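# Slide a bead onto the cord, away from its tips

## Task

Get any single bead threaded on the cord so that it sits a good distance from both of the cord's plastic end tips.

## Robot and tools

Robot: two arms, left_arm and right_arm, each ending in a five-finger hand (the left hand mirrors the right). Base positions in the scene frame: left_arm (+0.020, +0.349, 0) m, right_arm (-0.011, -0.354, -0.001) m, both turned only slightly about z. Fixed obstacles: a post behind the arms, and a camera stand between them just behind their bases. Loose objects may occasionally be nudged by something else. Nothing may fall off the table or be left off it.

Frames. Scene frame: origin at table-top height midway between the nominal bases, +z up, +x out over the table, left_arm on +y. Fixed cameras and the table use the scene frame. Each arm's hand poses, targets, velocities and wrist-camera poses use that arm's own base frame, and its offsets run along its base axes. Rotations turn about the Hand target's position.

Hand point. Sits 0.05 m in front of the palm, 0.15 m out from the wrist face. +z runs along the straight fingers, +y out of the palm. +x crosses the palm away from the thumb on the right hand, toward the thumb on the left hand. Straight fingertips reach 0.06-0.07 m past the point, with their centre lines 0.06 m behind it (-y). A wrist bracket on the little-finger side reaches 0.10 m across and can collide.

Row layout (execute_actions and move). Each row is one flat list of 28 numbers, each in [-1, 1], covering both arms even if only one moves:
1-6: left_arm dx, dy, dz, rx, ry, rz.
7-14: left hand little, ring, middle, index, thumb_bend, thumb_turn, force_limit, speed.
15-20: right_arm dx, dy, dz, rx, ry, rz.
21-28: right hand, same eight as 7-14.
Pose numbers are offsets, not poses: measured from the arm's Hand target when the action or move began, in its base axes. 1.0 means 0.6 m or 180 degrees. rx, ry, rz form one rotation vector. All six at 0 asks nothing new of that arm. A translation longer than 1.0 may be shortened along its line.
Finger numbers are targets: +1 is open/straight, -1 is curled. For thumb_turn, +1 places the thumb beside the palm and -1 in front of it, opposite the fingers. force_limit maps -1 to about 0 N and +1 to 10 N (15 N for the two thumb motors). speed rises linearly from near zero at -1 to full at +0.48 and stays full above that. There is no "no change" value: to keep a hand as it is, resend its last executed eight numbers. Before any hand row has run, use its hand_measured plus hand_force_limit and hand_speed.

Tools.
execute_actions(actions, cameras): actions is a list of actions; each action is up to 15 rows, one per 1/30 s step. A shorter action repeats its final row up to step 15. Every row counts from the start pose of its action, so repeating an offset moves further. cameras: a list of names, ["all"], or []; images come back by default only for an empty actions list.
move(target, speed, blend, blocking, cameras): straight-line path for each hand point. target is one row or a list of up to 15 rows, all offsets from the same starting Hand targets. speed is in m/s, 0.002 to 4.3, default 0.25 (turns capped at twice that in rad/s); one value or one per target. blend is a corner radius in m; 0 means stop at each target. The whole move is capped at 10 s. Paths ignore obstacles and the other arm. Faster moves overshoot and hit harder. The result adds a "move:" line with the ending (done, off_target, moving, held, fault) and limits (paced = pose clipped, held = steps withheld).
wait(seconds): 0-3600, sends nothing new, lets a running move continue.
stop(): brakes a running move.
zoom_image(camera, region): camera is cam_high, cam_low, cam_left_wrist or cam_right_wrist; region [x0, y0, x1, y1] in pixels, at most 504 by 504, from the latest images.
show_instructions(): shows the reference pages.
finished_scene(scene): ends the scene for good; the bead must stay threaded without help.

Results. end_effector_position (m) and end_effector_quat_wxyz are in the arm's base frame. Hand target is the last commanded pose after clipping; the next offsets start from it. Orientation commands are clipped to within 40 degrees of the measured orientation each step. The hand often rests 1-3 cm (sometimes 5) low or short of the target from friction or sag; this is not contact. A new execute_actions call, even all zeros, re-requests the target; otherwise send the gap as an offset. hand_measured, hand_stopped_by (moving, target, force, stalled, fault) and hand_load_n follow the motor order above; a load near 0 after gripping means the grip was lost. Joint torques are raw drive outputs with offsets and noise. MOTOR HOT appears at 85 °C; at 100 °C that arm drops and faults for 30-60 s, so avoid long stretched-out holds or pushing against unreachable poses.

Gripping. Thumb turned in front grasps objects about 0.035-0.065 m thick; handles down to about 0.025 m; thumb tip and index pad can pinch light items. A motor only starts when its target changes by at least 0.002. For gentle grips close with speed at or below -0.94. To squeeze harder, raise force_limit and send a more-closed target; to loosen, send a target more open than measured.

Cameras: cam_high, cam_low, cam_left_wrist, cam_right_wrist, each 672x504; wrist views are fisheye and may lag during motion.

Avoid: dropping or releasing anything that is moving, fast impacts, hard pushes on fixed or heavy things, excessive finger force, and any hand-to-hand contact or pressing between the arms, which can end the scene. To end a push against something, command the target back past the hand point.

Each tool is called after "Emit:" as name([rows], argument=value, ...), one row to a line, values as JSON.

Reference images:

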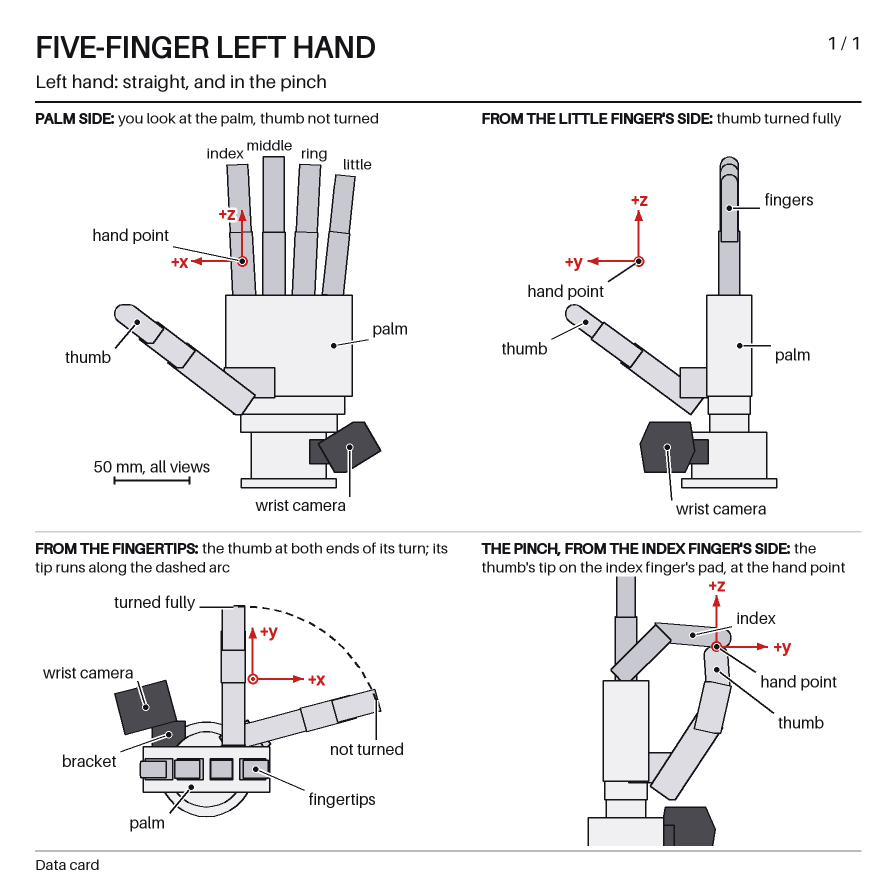

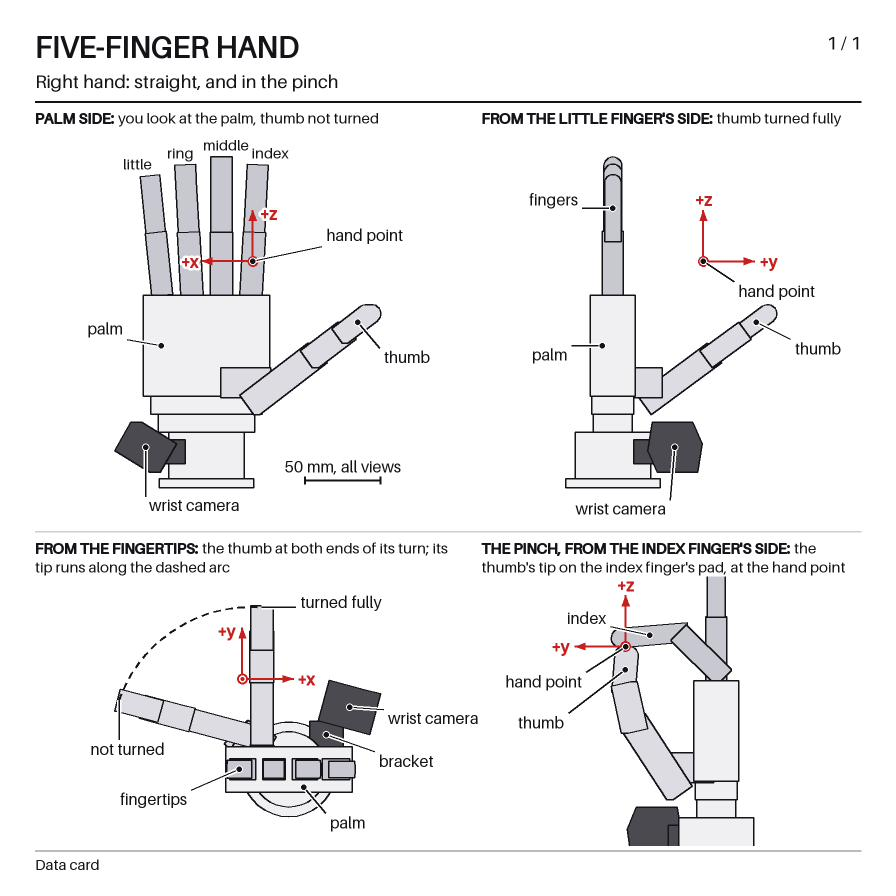

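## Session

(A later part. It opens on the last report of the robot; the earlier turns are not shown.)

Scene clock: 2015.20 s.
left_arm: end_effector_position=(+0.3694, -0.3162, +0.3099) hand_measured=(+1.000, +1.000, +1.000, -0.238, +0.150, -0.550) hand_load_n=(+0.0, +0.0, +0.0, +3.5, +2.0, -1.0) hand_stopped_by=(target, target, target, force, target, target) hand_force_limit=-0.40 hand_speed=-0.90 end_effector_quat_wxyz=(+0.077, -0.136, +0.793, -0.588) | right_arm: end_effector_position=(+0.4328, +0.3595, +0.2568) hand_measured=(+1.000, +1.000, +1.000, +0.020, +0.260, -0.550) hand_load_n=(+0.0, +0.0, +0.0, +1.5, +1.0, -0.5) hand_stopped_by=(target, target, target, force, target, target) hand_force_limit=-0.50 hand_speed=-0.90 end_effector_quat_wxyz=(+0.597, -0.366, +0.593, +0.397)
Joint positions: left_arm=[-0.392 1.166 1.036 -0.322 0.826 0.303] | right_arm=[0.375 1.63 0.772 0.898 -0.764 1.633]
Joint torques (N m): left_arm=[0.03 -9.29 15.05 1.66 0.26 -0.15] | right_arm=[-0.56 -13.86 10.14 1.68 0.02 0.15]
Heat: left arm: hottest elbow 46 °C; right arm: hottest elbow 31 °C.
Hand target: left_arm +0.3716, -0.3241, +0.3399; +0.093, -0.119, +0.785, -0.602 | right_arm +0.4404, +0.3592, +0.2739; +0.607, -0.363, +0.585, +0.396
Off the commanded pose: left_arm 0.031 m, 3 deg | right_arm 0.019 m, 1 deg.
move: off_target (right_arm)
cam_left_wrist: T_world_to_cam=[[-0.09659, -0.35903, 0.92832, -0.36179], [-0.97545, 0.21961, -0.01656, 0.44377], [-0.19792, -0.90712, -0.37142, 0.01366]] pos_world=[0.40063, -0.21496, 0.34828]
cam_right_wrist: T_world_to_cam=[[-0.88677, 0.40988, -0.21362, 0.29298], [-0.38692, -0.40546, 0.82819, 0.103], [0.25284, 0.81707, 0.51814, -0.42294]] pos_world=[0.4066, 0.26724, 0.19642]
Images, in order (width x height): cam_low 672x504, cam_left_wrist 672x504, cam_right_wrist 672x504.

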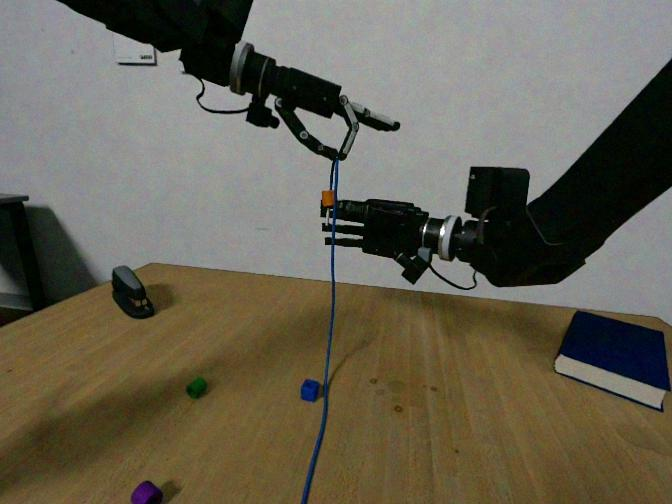

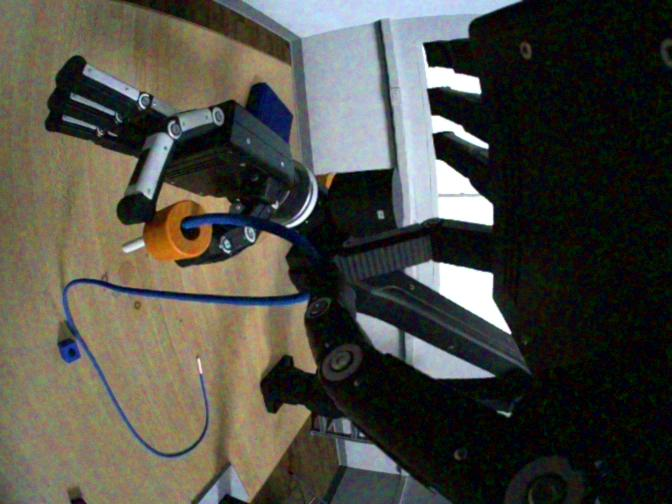

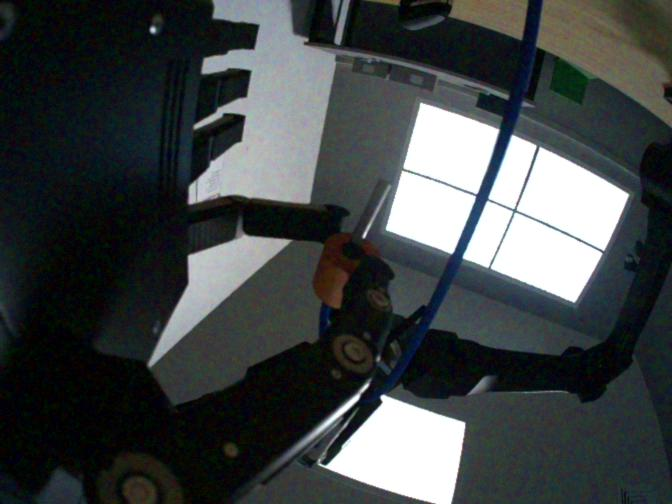

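Emit:
move(target=[0,0,0,0,0,0, 1,1,1,-0.35,0.15,-0.55,-0.4,-0.9, 0.005,0.002,0.0233,0,0,0, 1,1,1,-0.1,0.26,-0.55,-0.5,-0.9], speed=0.03, cameras=["cam_left_wrist","cam_right_wrist","cam_low"])

Emit:
zoom_image(camera="cam_left_wrist", region=[80, 160, 380, 340])

Emit:
zoom_image(camera="cam_low", region=[280, 100, 400, 260])

Scene clock: 2020.40 s.
left_arm: end_effector_position=(+0.3694, -0.3162, +0.3099) hand_measured=(+1.000, +1.000, +1.000, -0.238, +0.150, -0.550) hand_load_n=(+0.0, +0.0, +0.0, +3.5, +2.0, -0.5) hand_stopped_by=(target, target, target, force, target, target) hand_force_limit=-0.40 hand_speed=-0.90 end_effector_quat_wxyz=(+0.077, -0.136, +0.793, -0.588) | right_arm: end_effector_position=(+0.4326, +0.3594, +0.2648) hand_measured=(+1.000, +1.000, +1.000, +0.020, +0.260, -0.550) hand_load_n=(+0.0, +0.0, +0.0, +1.5, +1.0, -0.5) hand_stopped_by=(target, target, target, force, target, target) hand_force_limit=-0.50 hand_speed=-0.90 end_effector_quat_wxyz=(+0.593, -0.365, +0.598, +0.398)
Joint positions: left_arm=[-0.392 1.166 1.036 -0.322 0.826 0.303] | right_arm=[0.375 1.604 0.777 0.853 -0.764 1.633]
Joint torques (N m): left_arm=[0.21 -9.35 15.09 1.74 0.26 -0.14] | right_arm=[-0.5 -13.63 11.64 1.66 0 0.15]
Heat: left arm: hottest elbow 46 °C; right arm: hottest elbow 32 °C.
Hand target: left_arm +0.3716, -0.3241, +0.3399; +0.093, -0.119, +0.785, -0.602 | right_arm +0.4434, +0.3603, +0.2880; +0.607, -0.363, +0.585, +0.396
Off the commanded pose: left_arm 0.031 m, 3 deg | right_arm 0.025 m, 2 deg.
move: off_target (right_arm)
cam_left_wrist: T_world_to_cam=[[-0.09659, -0.35903, 0.92832, -0.36179], [-0.97545, 0.21961, -0.01656, 0.44377], [-0.19792, -0.90712, -0.37142, 0.01366]] pos_world=[0.40063, -0.21496, 0.34828]
cam_right_wrist: T_world_to_cam=[[-0.88932, 0.40886, -0.2048, 0.29364], [-0.37683, -0.40154, 0.83472, 0.08871], [0.25905, 0.81951, 0.51118, -0.42866]] pos_world=[0.40562, 0.26685, 0.20521]
Images, in order (width x height): cam_low 672x504, cam_left_wrist 672x504, cam_right_wrist 672x504.

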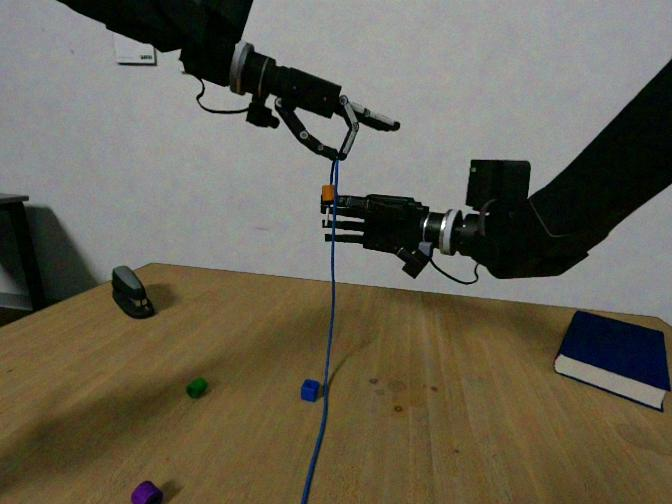

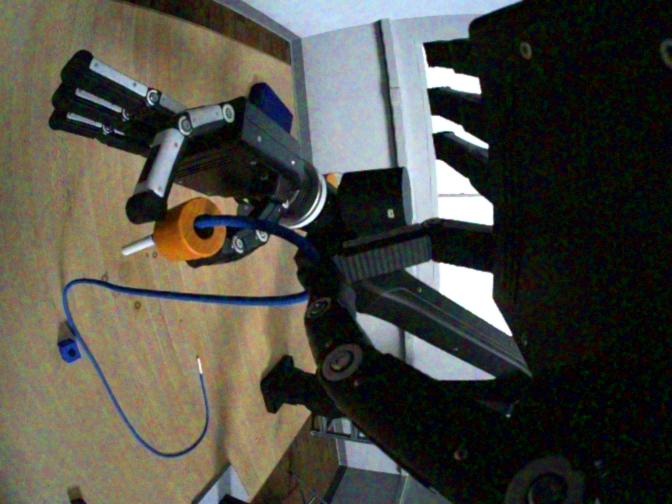

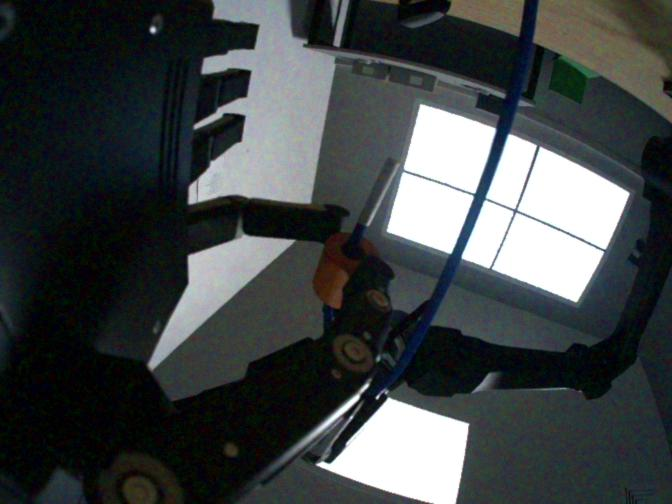

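Scaled by 1.680 from the camera's image (finer frame: 960x720).

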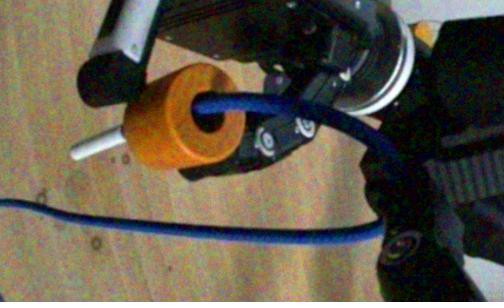

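Scaled by 3.150 from the camera's image (finer frame: 960x720).

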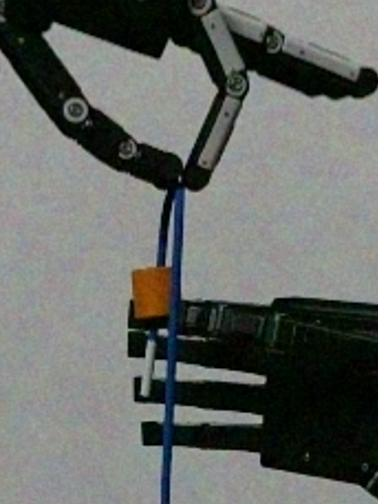

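Emit:
move(target=[0,0,0,0,0,0, 1,1,1,-0.35,0.15,-0.55,-0.4,-0.9, 0,0,0.02,0,0,0, 1,1,1,-0.1,0.26,-0.55,-0.5,-0.9], speed=0.03, cameras=["cam_left_wrist","cam_right_wrist","cam_low"])

Emit:
zoom_image(camera="cam_left_wrist", region=[80, 160, 380, 340])

Emit:
zoom_image(camera="cam_low", region=[280, 100, 400, 260])

Emit:
zoom_image(camera="cam_right_wrist", region=[280, 130, 460, 400])

Scene clock: 2036.60 s.
left_arm: end_effector_position=(+0.3694, -0.3162, +0.3099) hand_measured=(+1.000, +1.000, +1.000, -0.238, +0.150, -0.550) hand_load_n=(+0.0, +0.0, +0.0, +3.5, +2.0, -0.5) hand_stopped_by=(target, target, target, force, target, target) hand_force_limit=-0.40 hand_speed=-0.90 end_effector_quat_wxyz=(+0.077, -0.136, +0.793, -0.588) | right_arm: end_effector_position=(+0.4328, +0.3595, +0.2770) hand_measured=(+1.000, +1.000, +1.000, +0.020, +0.260, -0.550) hand_load_n=(+0.0, +0.0, +0.0, +2.0, +1.0, -0.5) hand_stopped_by=(target, target, target, force, target, target) hand_force_limit=-0.50 hand_speed=-0.90 end_effector_quat_wxyz=(+0.593, -0.365, +0.597, +0.398)
Joint positions: left_arm=[-0.392 1.166 1.036 -0.322 0.826 0.303] | right_arm=[0.375 1.577 0.788 0.817 -0.764 1.633]
Joint torques (N m): left_arm=[0.26 -9.41 15.06 1.66 0.27 -0.14] | right_arm=[-0.44 -13.39 11.93 1.73 0.01 0.15]
Heat: left arm: hottest elbow 46 °C; right arm: hottest elbow 32 °C.
Hand target: left_arm +0.3716, -0.3241, +0.3399; +0.092, -0.119, +0.784, -0.602 | right_arm +0.4434, +0.3603, +0.3000; +0.607, -0.363, +0.585, +0.396
Off the commanded pose: left_arm 0.031 m, 3 deg | right_arm 0.025 m, 2 deg.
move: off_target (right_arm)
cam_left_wrist: T_world_to_cam=[[-0.09623, -0.3589, 0.9284, -0.36194], [-0.97548, 0.21947, -0.01627, 0.44365], [-0.19792, -0.90721, -0.37122, 0.01357]] pos_world=[0.40063, -0.21496, 0.34828]
cam_right_wrist: T_world_to_cam=[[-0.88907, 0.409, -0.20558, 0.2964], [-0.37775, -0.40184, 0.83416, 0.07925], [0.25856, 0.81929, 0.51177, -0.43493]] pos_world=[0.40591, 0.26695, 0.21741]
Images, in order (width x height): cam_low 672x504, cam_left_wrist 672x504, cam_right_wrist 672x504.

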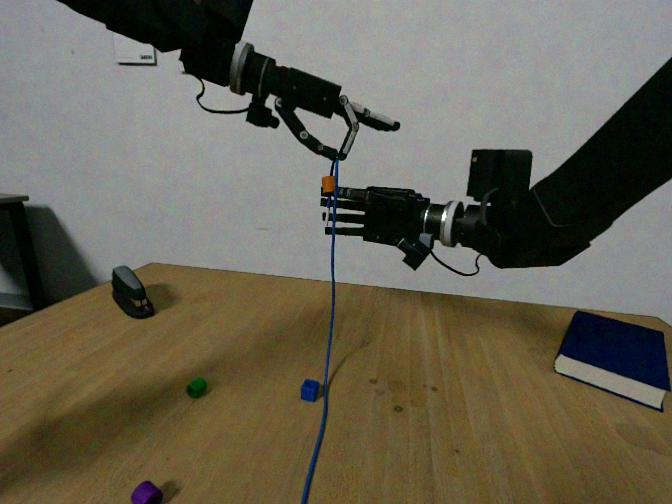

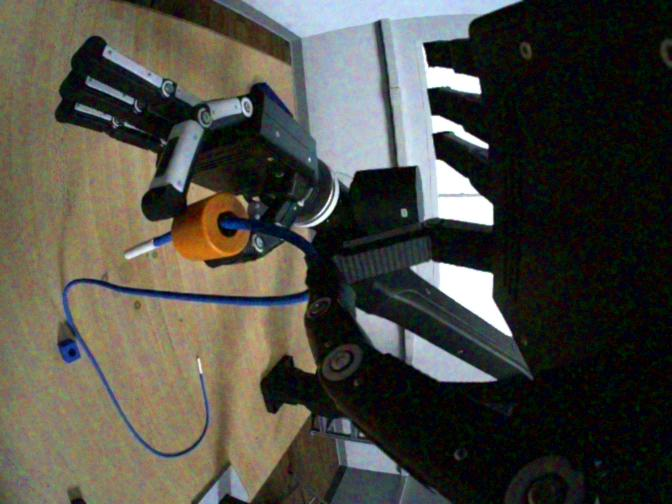

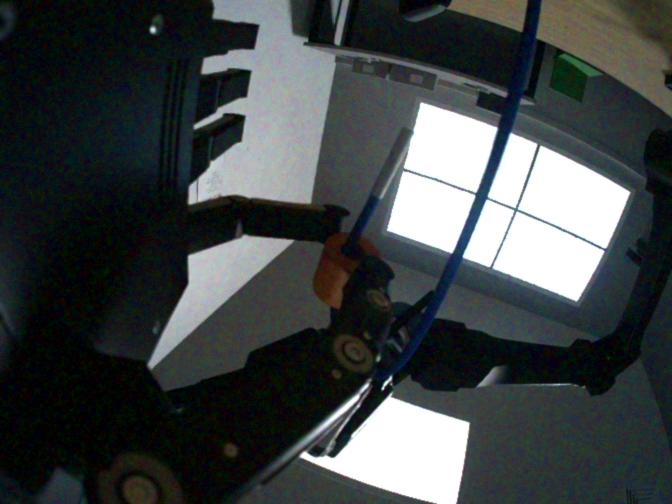

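Scaled by 1.680 from the camera's image (finer frame: 960x720).

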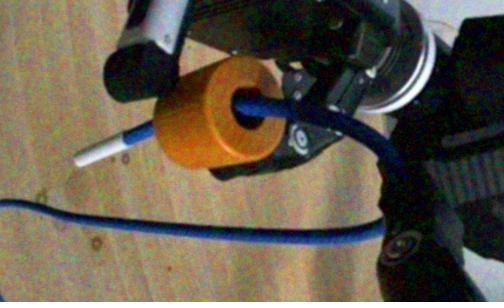

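Scaled by 3.150 from the camera's image (finer frame: 960x720).

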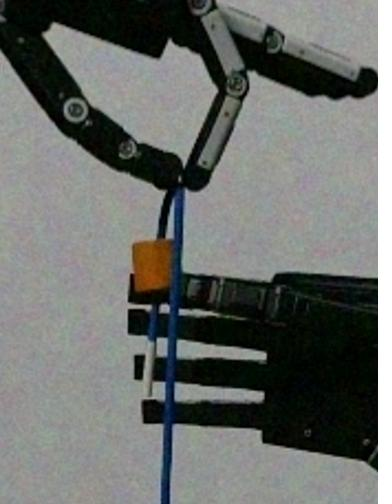

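Scaled by 1.867 from the camera's image (finer frame: 960x720).

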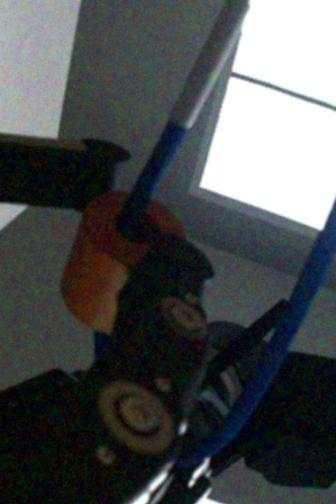

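Emit:
move(target=[0,0,0,0,0,0, 1,1,1,-0.35,0.15,-0.55,-0.4,-0.9, 0,0,0.0167,0,0,0, 1,1,1,-0.1,0.26,-0.55,-0.5,-0.9], speed=0.03, cameras=["cam_left_wrist","cam_right_wrist","cam_low","cam_high"])

Emit:
zoom_image(camera="cam_left_wrist", region=[80, 160, 380, 340])

Emit:
zoom_image(camera="cam_low", region=[280, 100, 400, 260])

Emit:
zoom_image(camera="cam_high", region=[260, 110, 400, 250])

Scene clock: 2045.77 s.
left_arm: end_effector_position=(+0.3694, -0.3162, +0.3099) hand_measured=(+1.000, +1.000, +1.000, -0.238, +0.150, -0.550) hand_load_n=(+0.0, +0.0, +0.0, +3.5, +2.0, -1.0) hand_stopped_by=(target, target, target, force, target, target) hand_force_limit=-0.40 hand_speed=-0.90 end_effector_quat_wxyz=(+0.077, -0.136, +0.793, -0.588) | right_arm: end_effector_position=(+0.4330, +0.3595, +0.2862) hand_measured=(+1.000, +1.000, +1.000, +0.020, +0.260, -0.550) hand_load_n=(+0.0, +0.0, +0.0, +1.5, +1.0, +0.0) hand_stopped_by=(target, target, target, force, target, target) hand_force_limit=-0.50 hand_speed=-0.90 end_effector_quat_wxyz=(+0.593, -0.365, +0.598, +0.398)
Joint positions: left_arm=[-0.392 1.166 1.036 -0.322 0.826 0.303] | right_arm=[0.375 1.557 0.797 0.786 -0.764 1.633]
Joint torques (N m): left_arm=[0.15 -9.23 15.02 1.62 0.25 -0.14] | right_arm=[-0.5 -13.22 12.21 1.7 0.01 0.15]
Heat: left arm: hottest elbow 46 °C; right arm: hottest elbow 33 °C.
Hand target: left_arm +0.3716, -0.3241, +0.3399; +0.092, -0.119, +0.784, -0.602 | right_arm +0.4434, +0.3603, +0.3100; +0.607, -0.363, +0.585, +0.396
Off the commanded pose: left_arm 0.031 m, 3 deg | right_arm 0.026 m, 2 deg.
move: off_target (right_arm)
cam_left_wrist: T_world_to_cam=[[-0.09623, -0.3589, 0.9284, -0.36194], [-0.97548, 0.21947, -0.01627, 0.44365], [-0.19792, -0.90721, -0.37122, 0.01357]] pos_world=[0.40063, -0.21496, 0.34828]
cam_right_wrist: T_world_to_cam=[[-0.88932, 0.40886, -0.2048, 0.2983], [-0.37683, -0.40154, 0.83472, 0.07108], [0.25905, 0.81951, 0.51118, -0.43987]] pos_world=[0.40602, 0.26705, 0.22661]

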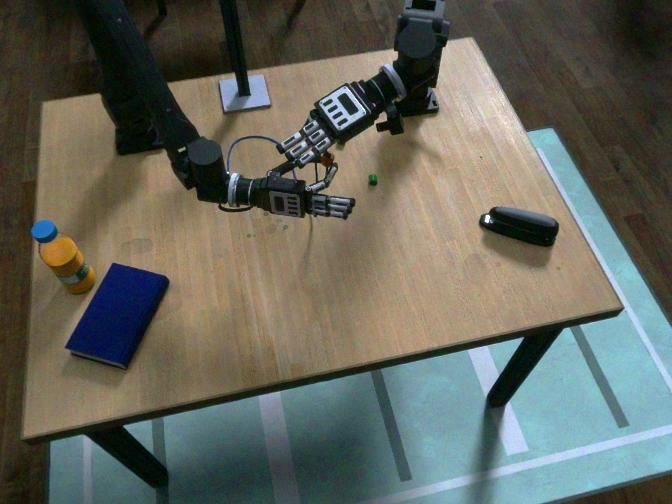

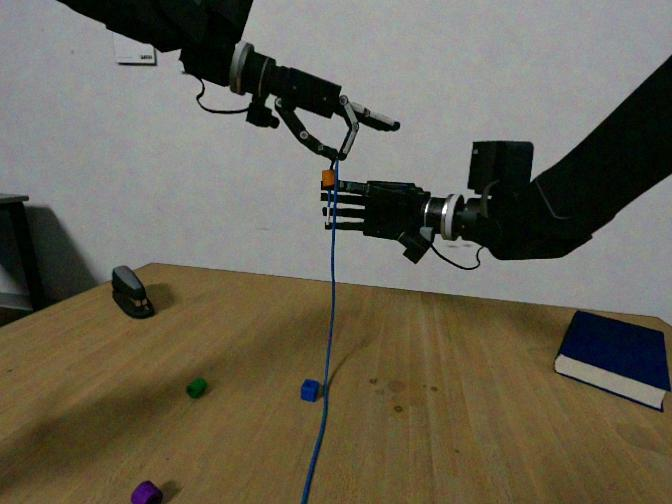

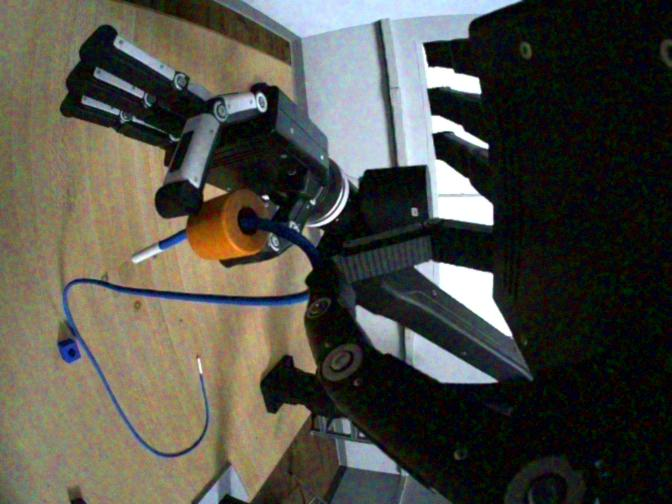

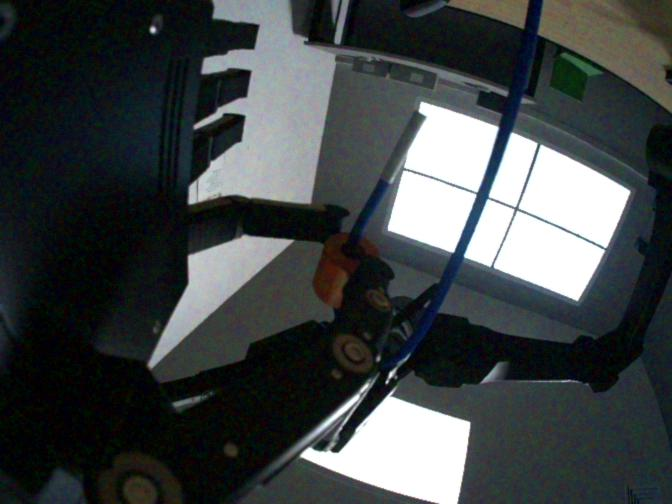

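Scaled by 1.680 from the camera's image (finer frame: 960x720).

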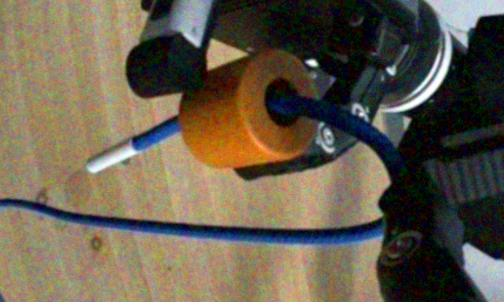

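Scaled by 3.150 from the camera's image (finer frame: 960x720).

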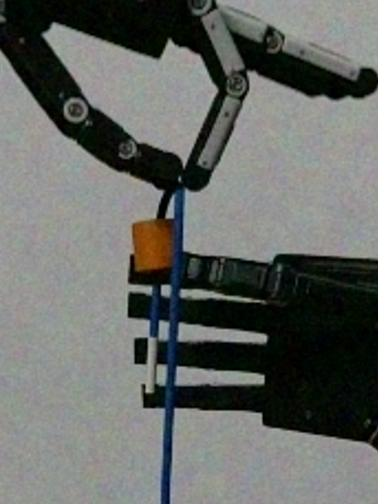

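Scaled by 3.600 from the camera's image (finer frame: 960x720).

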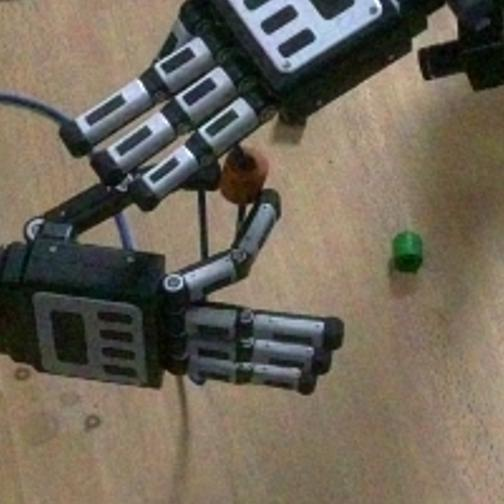

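Emit:
move(target=[0,0,-0.05,0,0,0, 1,1,1,-0.35,0.15,-0.55,-0.4,-0.9, -0.005,0,-0.05,0,0,0, 1,1,1,-0.1,0.26,-0.55,-0.5,-0.9], speed=0.03, cameras=["cam_left_wrist","cam_right_wrist","cam_low"])

Emit:
zoom_image(camera="cam_left_wrist", region=[80, 160, 380, 340])

Emit:
zoom_image(camera="cam_low", region=[280, 100, 400, 260])

Scene clock: 2166.57 s.
left_arm: end_effector_position=(+0.3742, -0.3181, +0.3072) hand_measured=(+1.000, +1.000, +1.000, -0.238, +0.150, -0.550) hand_load_n=(+0.0, +0.0, +0.0, +3.5, +2.0, -1.0) hand_stopped_by=(target, target, target, force, target, target) hand_force_limit=-0.40 hand_speed=-0.90 end_effector_quat_wxyz=(+0.093, -0.125, +0.787, -0.598) | right_arm: end_effector_position=(+0.4341, +0.3598, +0.2854) hand_measured=(+1.000, +1.000, +1.000, +0.020, +0.260, -0.550) hand_load_n=(+0.0, +0.0, +0.0, +1.5, +1.0, -0.5) hand_stopped_by=(target, target, target, force, target, target) hand_force_limit=-0.50 hand_speed=-0.90 end_effector_quat_wxyz=(+0.608, -0.367, +0.583, +0.395)
Joint positions: left_arm=[-0.392 1.166 1.011 -0.252 0.825 0.303] | right_arm=[0.375 1.581 0.797 0.855 -0.762 1.633]
Joint torques (N m): left_arm=[0.03 -8.47 11.12 2.25 0.24 -0.13] | right_arm=[-0.26 -10.75 9.02 2.71 0.08 0.15]
Motor temperatures (°C): left_arm=[23 35 47 22 24 24] | right_arm=[23 26 40 25 24 26]
Heat: left arm: hottest elbow 47 °C; right arm: hottest elbow 40 °C.
Hand target: left_arm +0.3715, -0.3241, +0.3100; +0.092, -0.119, +0.784, -0.602 | right_arm +0.4404, +0.3604, +0.2800; +0.607, -0.363, +0.585, +0.397
Off the commanded pose: left_arm 0.007 m, 1 deg | right_arm 0.008 m, 1 deg.
move: done
cam_left_wrist: T_world_to_cam=[[-0.13444, -0.34343, 0.9295, -0.34085], [-0.97406, 0.21813, -0.06029, 0.46126], [-0.18205, -0.91349, -0.36385, 0.00165]] pos_world=[0.40377, -0.21617, 0.34523]
cam_right_wrist: T_world_to_cam=[[-0.8797, 0.41383, -0.23425, 0.30148], [-0.41109, -0.41423, 0.81204, 0.0981], [0.23902, 0.81065, 0.53453, -0.43477]] pos_world=[0.40946, 0.26832, 0.22335]
Images, in order (width x height): cam_low 672x504, cam_left_wrist 672x504, cam_right_wrist 672x504.

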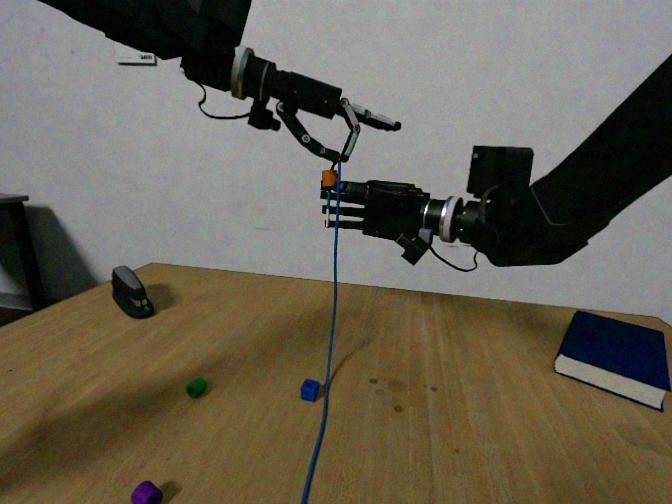

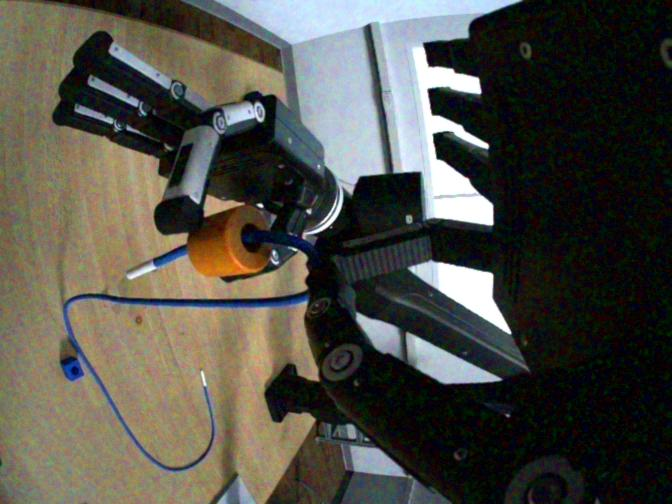

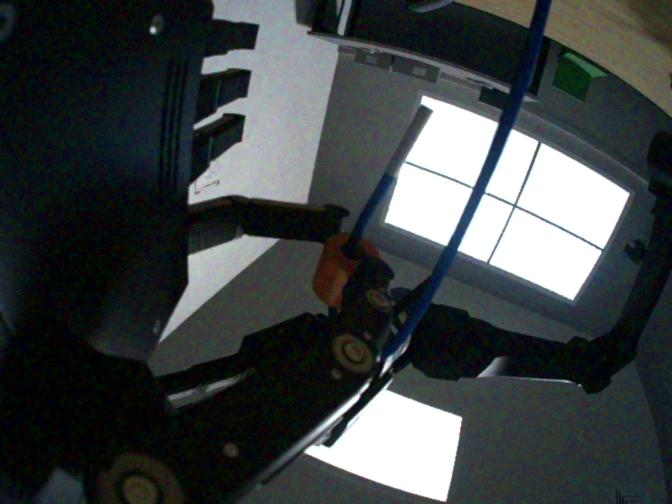

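Scaled by 1.680 from the camera's image (finer frame: 960x720).

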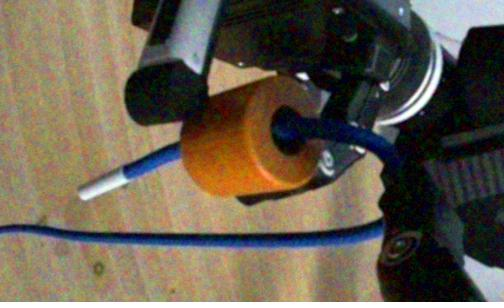

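Scaled by 3.150 from the camera's image (finer frame: 960x720).

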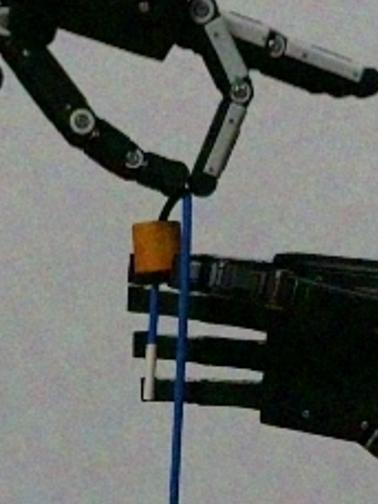

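Emit:
move([
  [0,0,0,0,0,0, 1,1,1,-0.35,0.15,-0.55,-0.4,-0.9, 0,0,-0.0133,0,0,0, 1,1,1,-0.1,0.26,-0.55,-0.5,-0.9],
  [0,0,-0.05,0,0,0, 1,1,1,-0.35,0.15,-0.55,-0.4,-0.9, 0,0,-0.0633,0,0,0, 1,1,1,-0.1,0.26,-0.55,-0.5,-0.9],
], speed=0.03, blend=0.01, cameras=["cam_left_wrist","cam_low"])

Emit:
zoom_image(camera="cam_left_wrist", region=[80, 160, 380, 340])

Emit:
zoom_image(camera="cam_low", region=[280, 120, 400, 280])

Scene clock: 2181.30 s.
left_arm: end_effector_position=(+0.3720, -0.3171, +0.2846) hand_measured=(+1.000, +1.000, +1.000, -0.238, +0.150, -0.550) hand_load_n=(+0.0, +0.0, +0.0, +3.5, +2.0, -0.5) hand_stopped_by=(target, target, target, force, target, target) hand_force_limit=-0.40 hand_speed=-0.90 end_effector_quat_wxyz=(+0.098, -0.121, +0.784, -0.601) | right_arm: end_effector_position=(+0.4394, +0.3619, +0.2570) hand_measured=(+1.000, +1.000, +1.000, +0.020, +0.260, -0.550) hand_load_n=(+0.0, +0.0, +0.0, +1.5, +1.0, -0.5) hand_stopped_by=(target, target, target, force, target, target) hand_force_limit=-0.50 hand_speed=-0.90 end_effector_quat_wxyz=(+0.615, -0.369, +0.575, +0.393)
Joint positions: left_arm=[-0.392 1.166 0.944 -0.169 0.825 0.303] | right_arm=[0.375 1.67 0.792 0.97 -0.762 1.633]
Joint torques (N m): left_arm=[0.15 -6.89 10.91 2.17 0.23 -0.13] | right_arm=[-0.38 -11.22 6.58 2.62 0.07 0.14]
Heat: left arm: hottest elbow 47 °C; right arm: hottest elbow 39 °C.
Hand target: left_arm +0.3716, -0.3241, +0.2800; +0.093, -0.119, +0.784, -0.602 | right_arm +0.4404, +0.3604, +0.2421; +0.607, -0.363, +0.585, +0.396
Off the commanded pose: left_arm 0.008 m, 1 deg | right_arm 0.015 m, 2 deg.
move: off_target (right_arm); blend cut to 0.004 m at target 1
cam_left_wrist: T_world_to_cam=[[-0.14875, -0.33765, 0.92944, -0.31266], [-0.97306, 0.21739, -0.07675, 0.46157], [-0.17614, -0.91583, -0.36089, -0.0099]] pos_world=[0.40088, -0.21498, 0.32245]
Images, in order (width x height): cam_low 672x504, cam_left_wrist 672x504.

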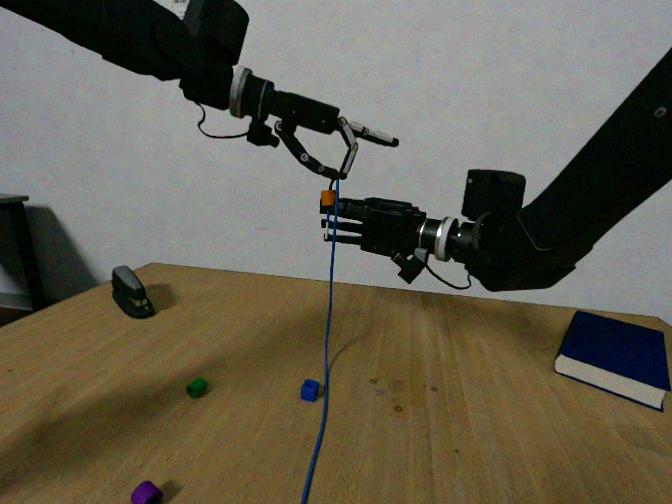

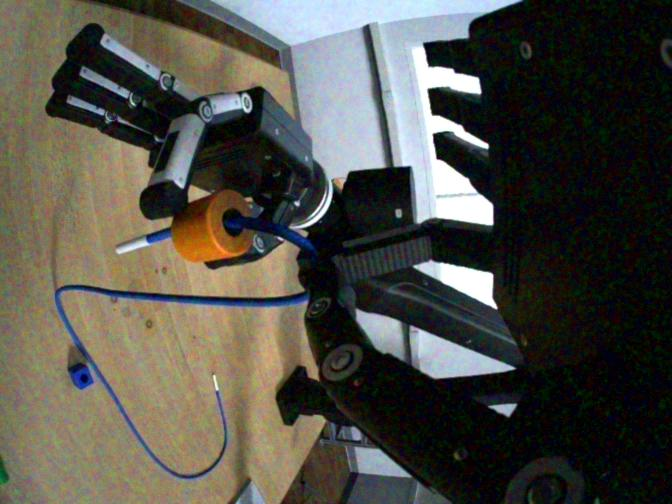

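Scaled by 1.680 from the camera's image (finer frame: 960x720).

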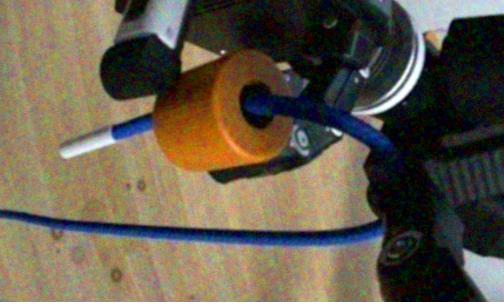

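Scaled by 3.150 from the camera's image (finer frame: 960x720).

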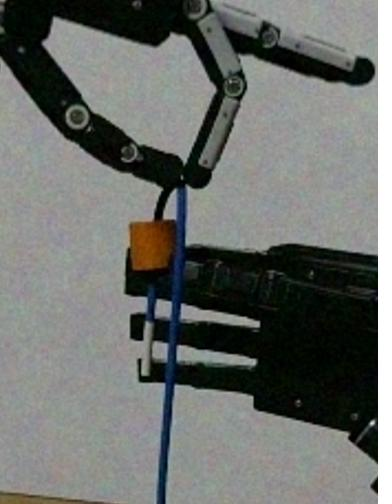

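Emit:
move(target=[0,0,-0.1,0,0,0, 1,1,1,-0.35,0.15,-0.55,-0.4,-0.9, 0,0,-0.0933,0,0,0, 1,1,1,-0.1,0.26,-0.55,-0.5,-0.9], speed=0.03, cameras=["cam_left_wrist","cam_low"])

Emit:
zoom_image(camera="cam_left_wrist", region=[80, 160, 380, 340])

Emit:
zoom_image(camera="cam_low", region=[280, 140, 400, 300])

Scene clock: 2191.77 s.
left_arm: end_effector_position=(+0.3725, -0.3173, +0.2256) hand_measured=(+1.000, +1.000, +1.000, -0.238, +0.150, -0.550) hand_load_n=(+0.0, +0.0, +0.0, +3.5, +2.0, -0.5) hand_stopped_by=(target, target, target, force, target, target) hand_force_limit=-0.40 hand_speed=-0.90 end_effector_quat_wxyz=(+0.099, -0.120, +0.784, -0.601) | right_arm: end_effector_position=(+0.4408, +0.3624, +0.2006) hand_measured=(+1.000, +1.000, +1.000, +0.020, +0.260, -0.550) hand_load_n=(+0.0, +0.0, +0.0, +2.0, +1.0, -0.5) hand_stopped_by=(target, target, target, force, target, target) hand_force_limit=-0.50 hand_speed=-0.90 end_effector_quat_wxyz=(+0.615, -0.369, +0.575, +0.393)
Joint positions: left_arm=[-0.392 1.22 0.824 0.008 0.825 0.303] | right_arm=[0.375 1.819 0.774 1.138 -0.762 1.633]
Joint torques (N m): left_arm=[0.26 -7.12 10.44 2.17 0.23 -0.12] | right_arm=[-0.32 -12.16 5.38 2.63 0.09 0.14]
Heat: left arm: hottest elbow 46 °C; right arm: hottest elbow 37 °C.
Hand target: left_arm +0.3715, -0.3241, +0.2199; +0.092, -0.119, +0.785, -0.602 | right_arm +0.4403, +0.3603, +0.1860; +0.607, -0.363, +0.585, +0.396
Off the commanded pose: left_arm 0.009 m, 1 deg | right_arm 0.015 m, 2 deg.
move: off_target (right_arm)
cam_left_wrist: T_world_to_cam=[[-0.15041, -0.33691, 0.92945, -0.2569], [-0.97293, 0.21727, -0.07869, 0.458], [-0.17544, -0.91612, -0.36047, -0.03178]] pos_world=[0.40139, -0.21518, 0.26335]
Images, in order (width x height): cam_low 672x504, cam_left_wrist 672x504.

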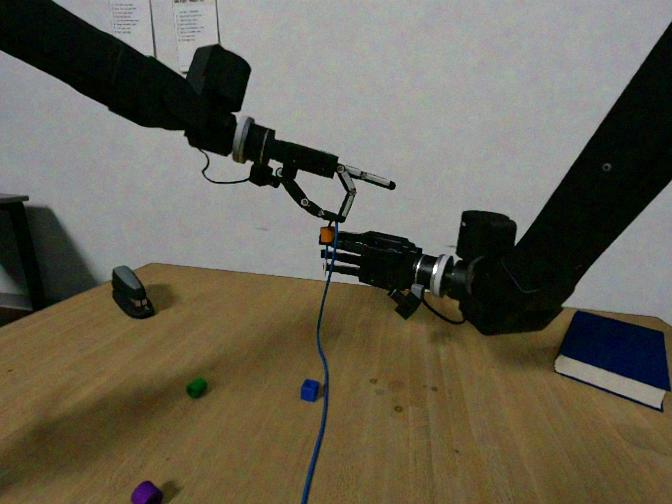

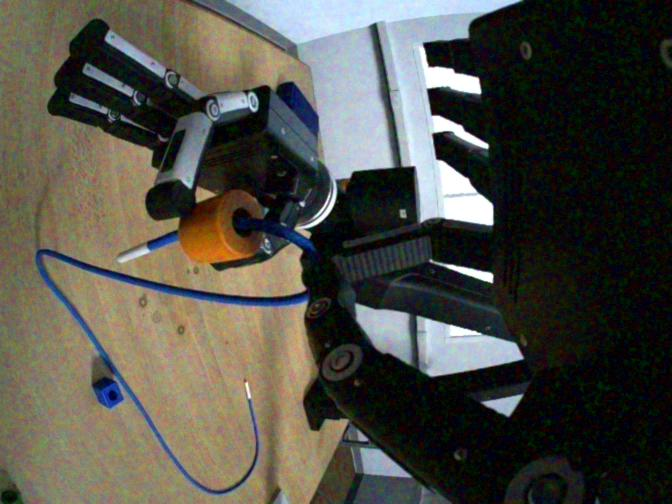

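Scaled by 1.680 from the camera's image (finer frame: 960x720).

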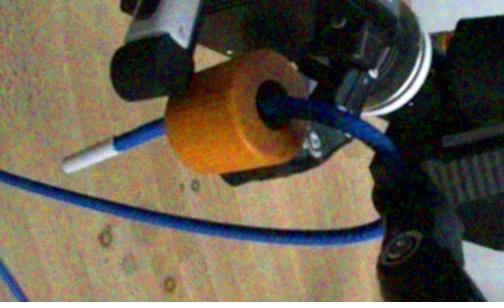

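Scaled by 3.150 from the camera's image (finer frame: 960x720).

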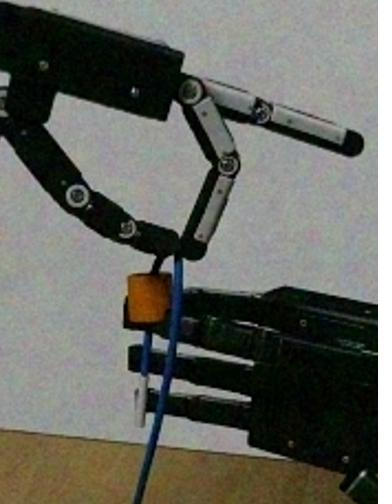

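Emit:
move(target=[0,0,-0.0933,0,0,0, 1,1,1,-0.35,0.15,-0.55,-0.4,-0.9, 0,0,-0.0933,0,0,0, 1,1,1,-0.1,0.26,-0.55,-0.5,-0.9], speed=0.03, cameras=["all"])

Emit:
zoom_image(camera="cam_left_wrist", region=[80, 160, 380, 340])

Emit:
zoom_image(camera="cam_low", region=[260, 160, 400, 340])

Scene clock: 2200.47 s.
left_arm: end_effector_position=(+0.3735, -0.3178, +0.1698) hand_measured=(+1.000, +1.000, +1.000, -0.238, +0.150, -0.550) hand_load_n=(+0.0, +0.0, +0.0, +3.5, +2.0, -0.5) hand_stopped_by=(target, target, target, force, target, target) hand_force_limit=-0.40 hand_speed=-0.90 end_effector_quat_wxyz=(+0.099, -0.120, +0.784, -0.602) | right_arm: end_effector_position=(+0.4398, +0.3620, +0.1415) hand_measured=(+1.000, +1.000, +1.000, +0.020, +0.260, -0.550) hand_load_n=(+0.0, +0.0, +0.0, +2.0, +1.5, -0.5) hand_stopped_by=(target, target, target, force, target, target) hand_force_limit=-0.50 hand_speed=-0.90 end_effector_quat_wxyz=(+0.613, -0.368, +0.578, +0.394)
Joint positions: left_arm=[-0.392 1.306 0.732 0.187 0.825 0.303] | right_arm=[0.375 1.984 0.774 1.294 -0.762 1.633]
Joint torques (N m): left_arm=[0.26 -7.71 9.63 2.18 0.23 -0.13] | right_arm=[-0.26 -12.92 4.71 2.61 0.08 0.15]
Heat: left arm: hottest elbow 45 °C; right arm: hottest elbow 36 °C.
Hand target: left_arm +0.3715, -0.3241, +0.1639; +0.092, -0.119, +0.785, -0.602 | right_arm +0.4403, +0.3604, +0.1301; +0.607, -0.363, +0.585, +0.396
Off the commanded pose: left_arm 0.009 m, 1 deg | right_arm 0.012 m, 1 deg.
move: off_target (right_arm)
cam_left_wrist: T_world_to_cam=[[-0.15077, -0.33684, 0.92941, -0.20485], [-0.97289, 0.21731, -0.07907, 0.45474], [-0.17534, -0.91614, -0.36047, -0.05213]] pos_world=[0.40239, -0.21558, 0.20755]
cam_right_wrist: T_world_to_cam=[[-0.87658, 0.41532, -0.24314, 0.27117], [-0.4213, -0.41803, 0.80483, 0.22509], [0.23262, 0.80793, 0.54142, -0.35813]] pos_world=[0.41584, 0.27082, 0.07867]

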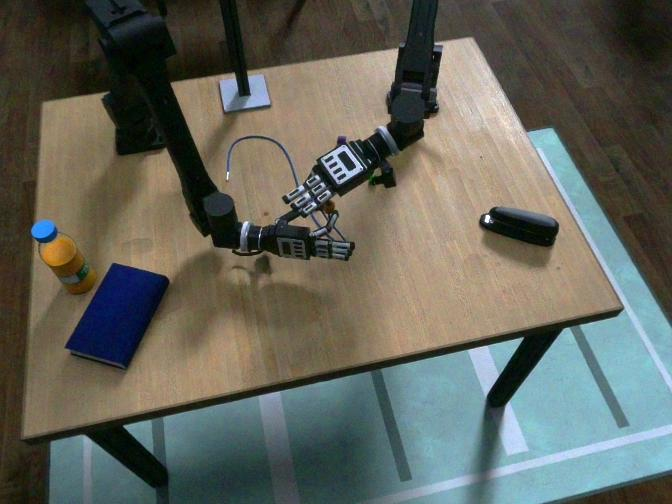

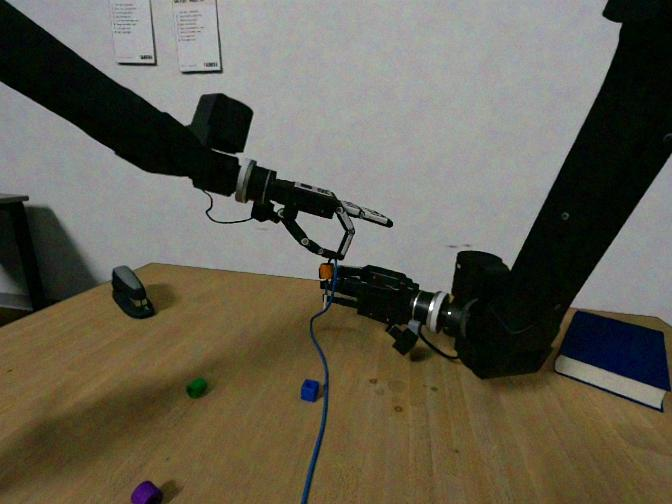

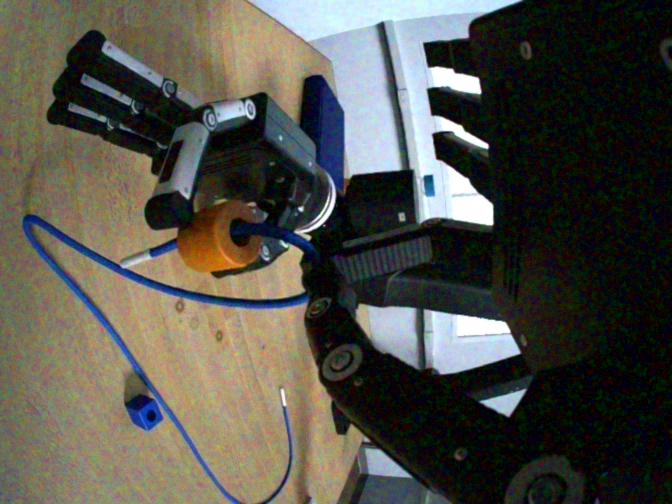

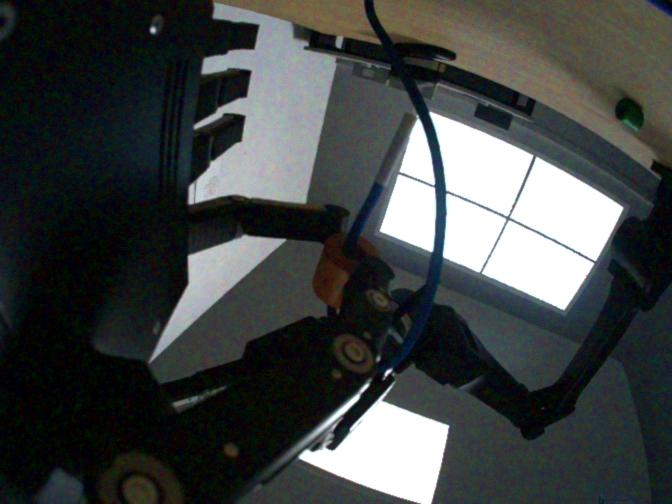

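Scaled by 1.680 from the camera's image (finer frame: 960x720).

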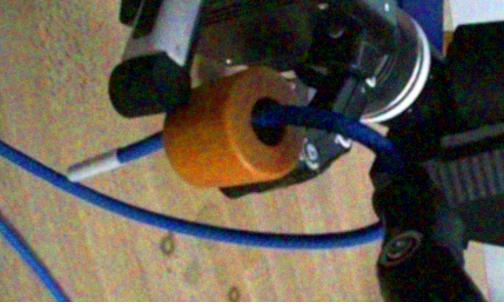

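Scaled by 2.800 from the camera's image (finer frame: 960x720).

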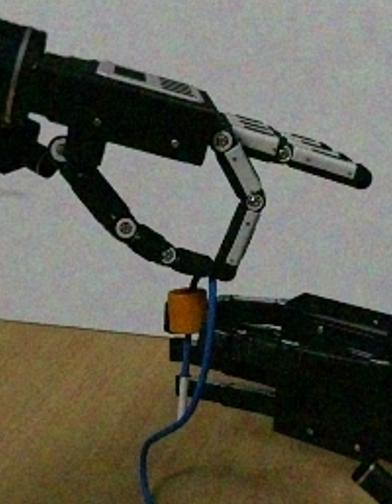

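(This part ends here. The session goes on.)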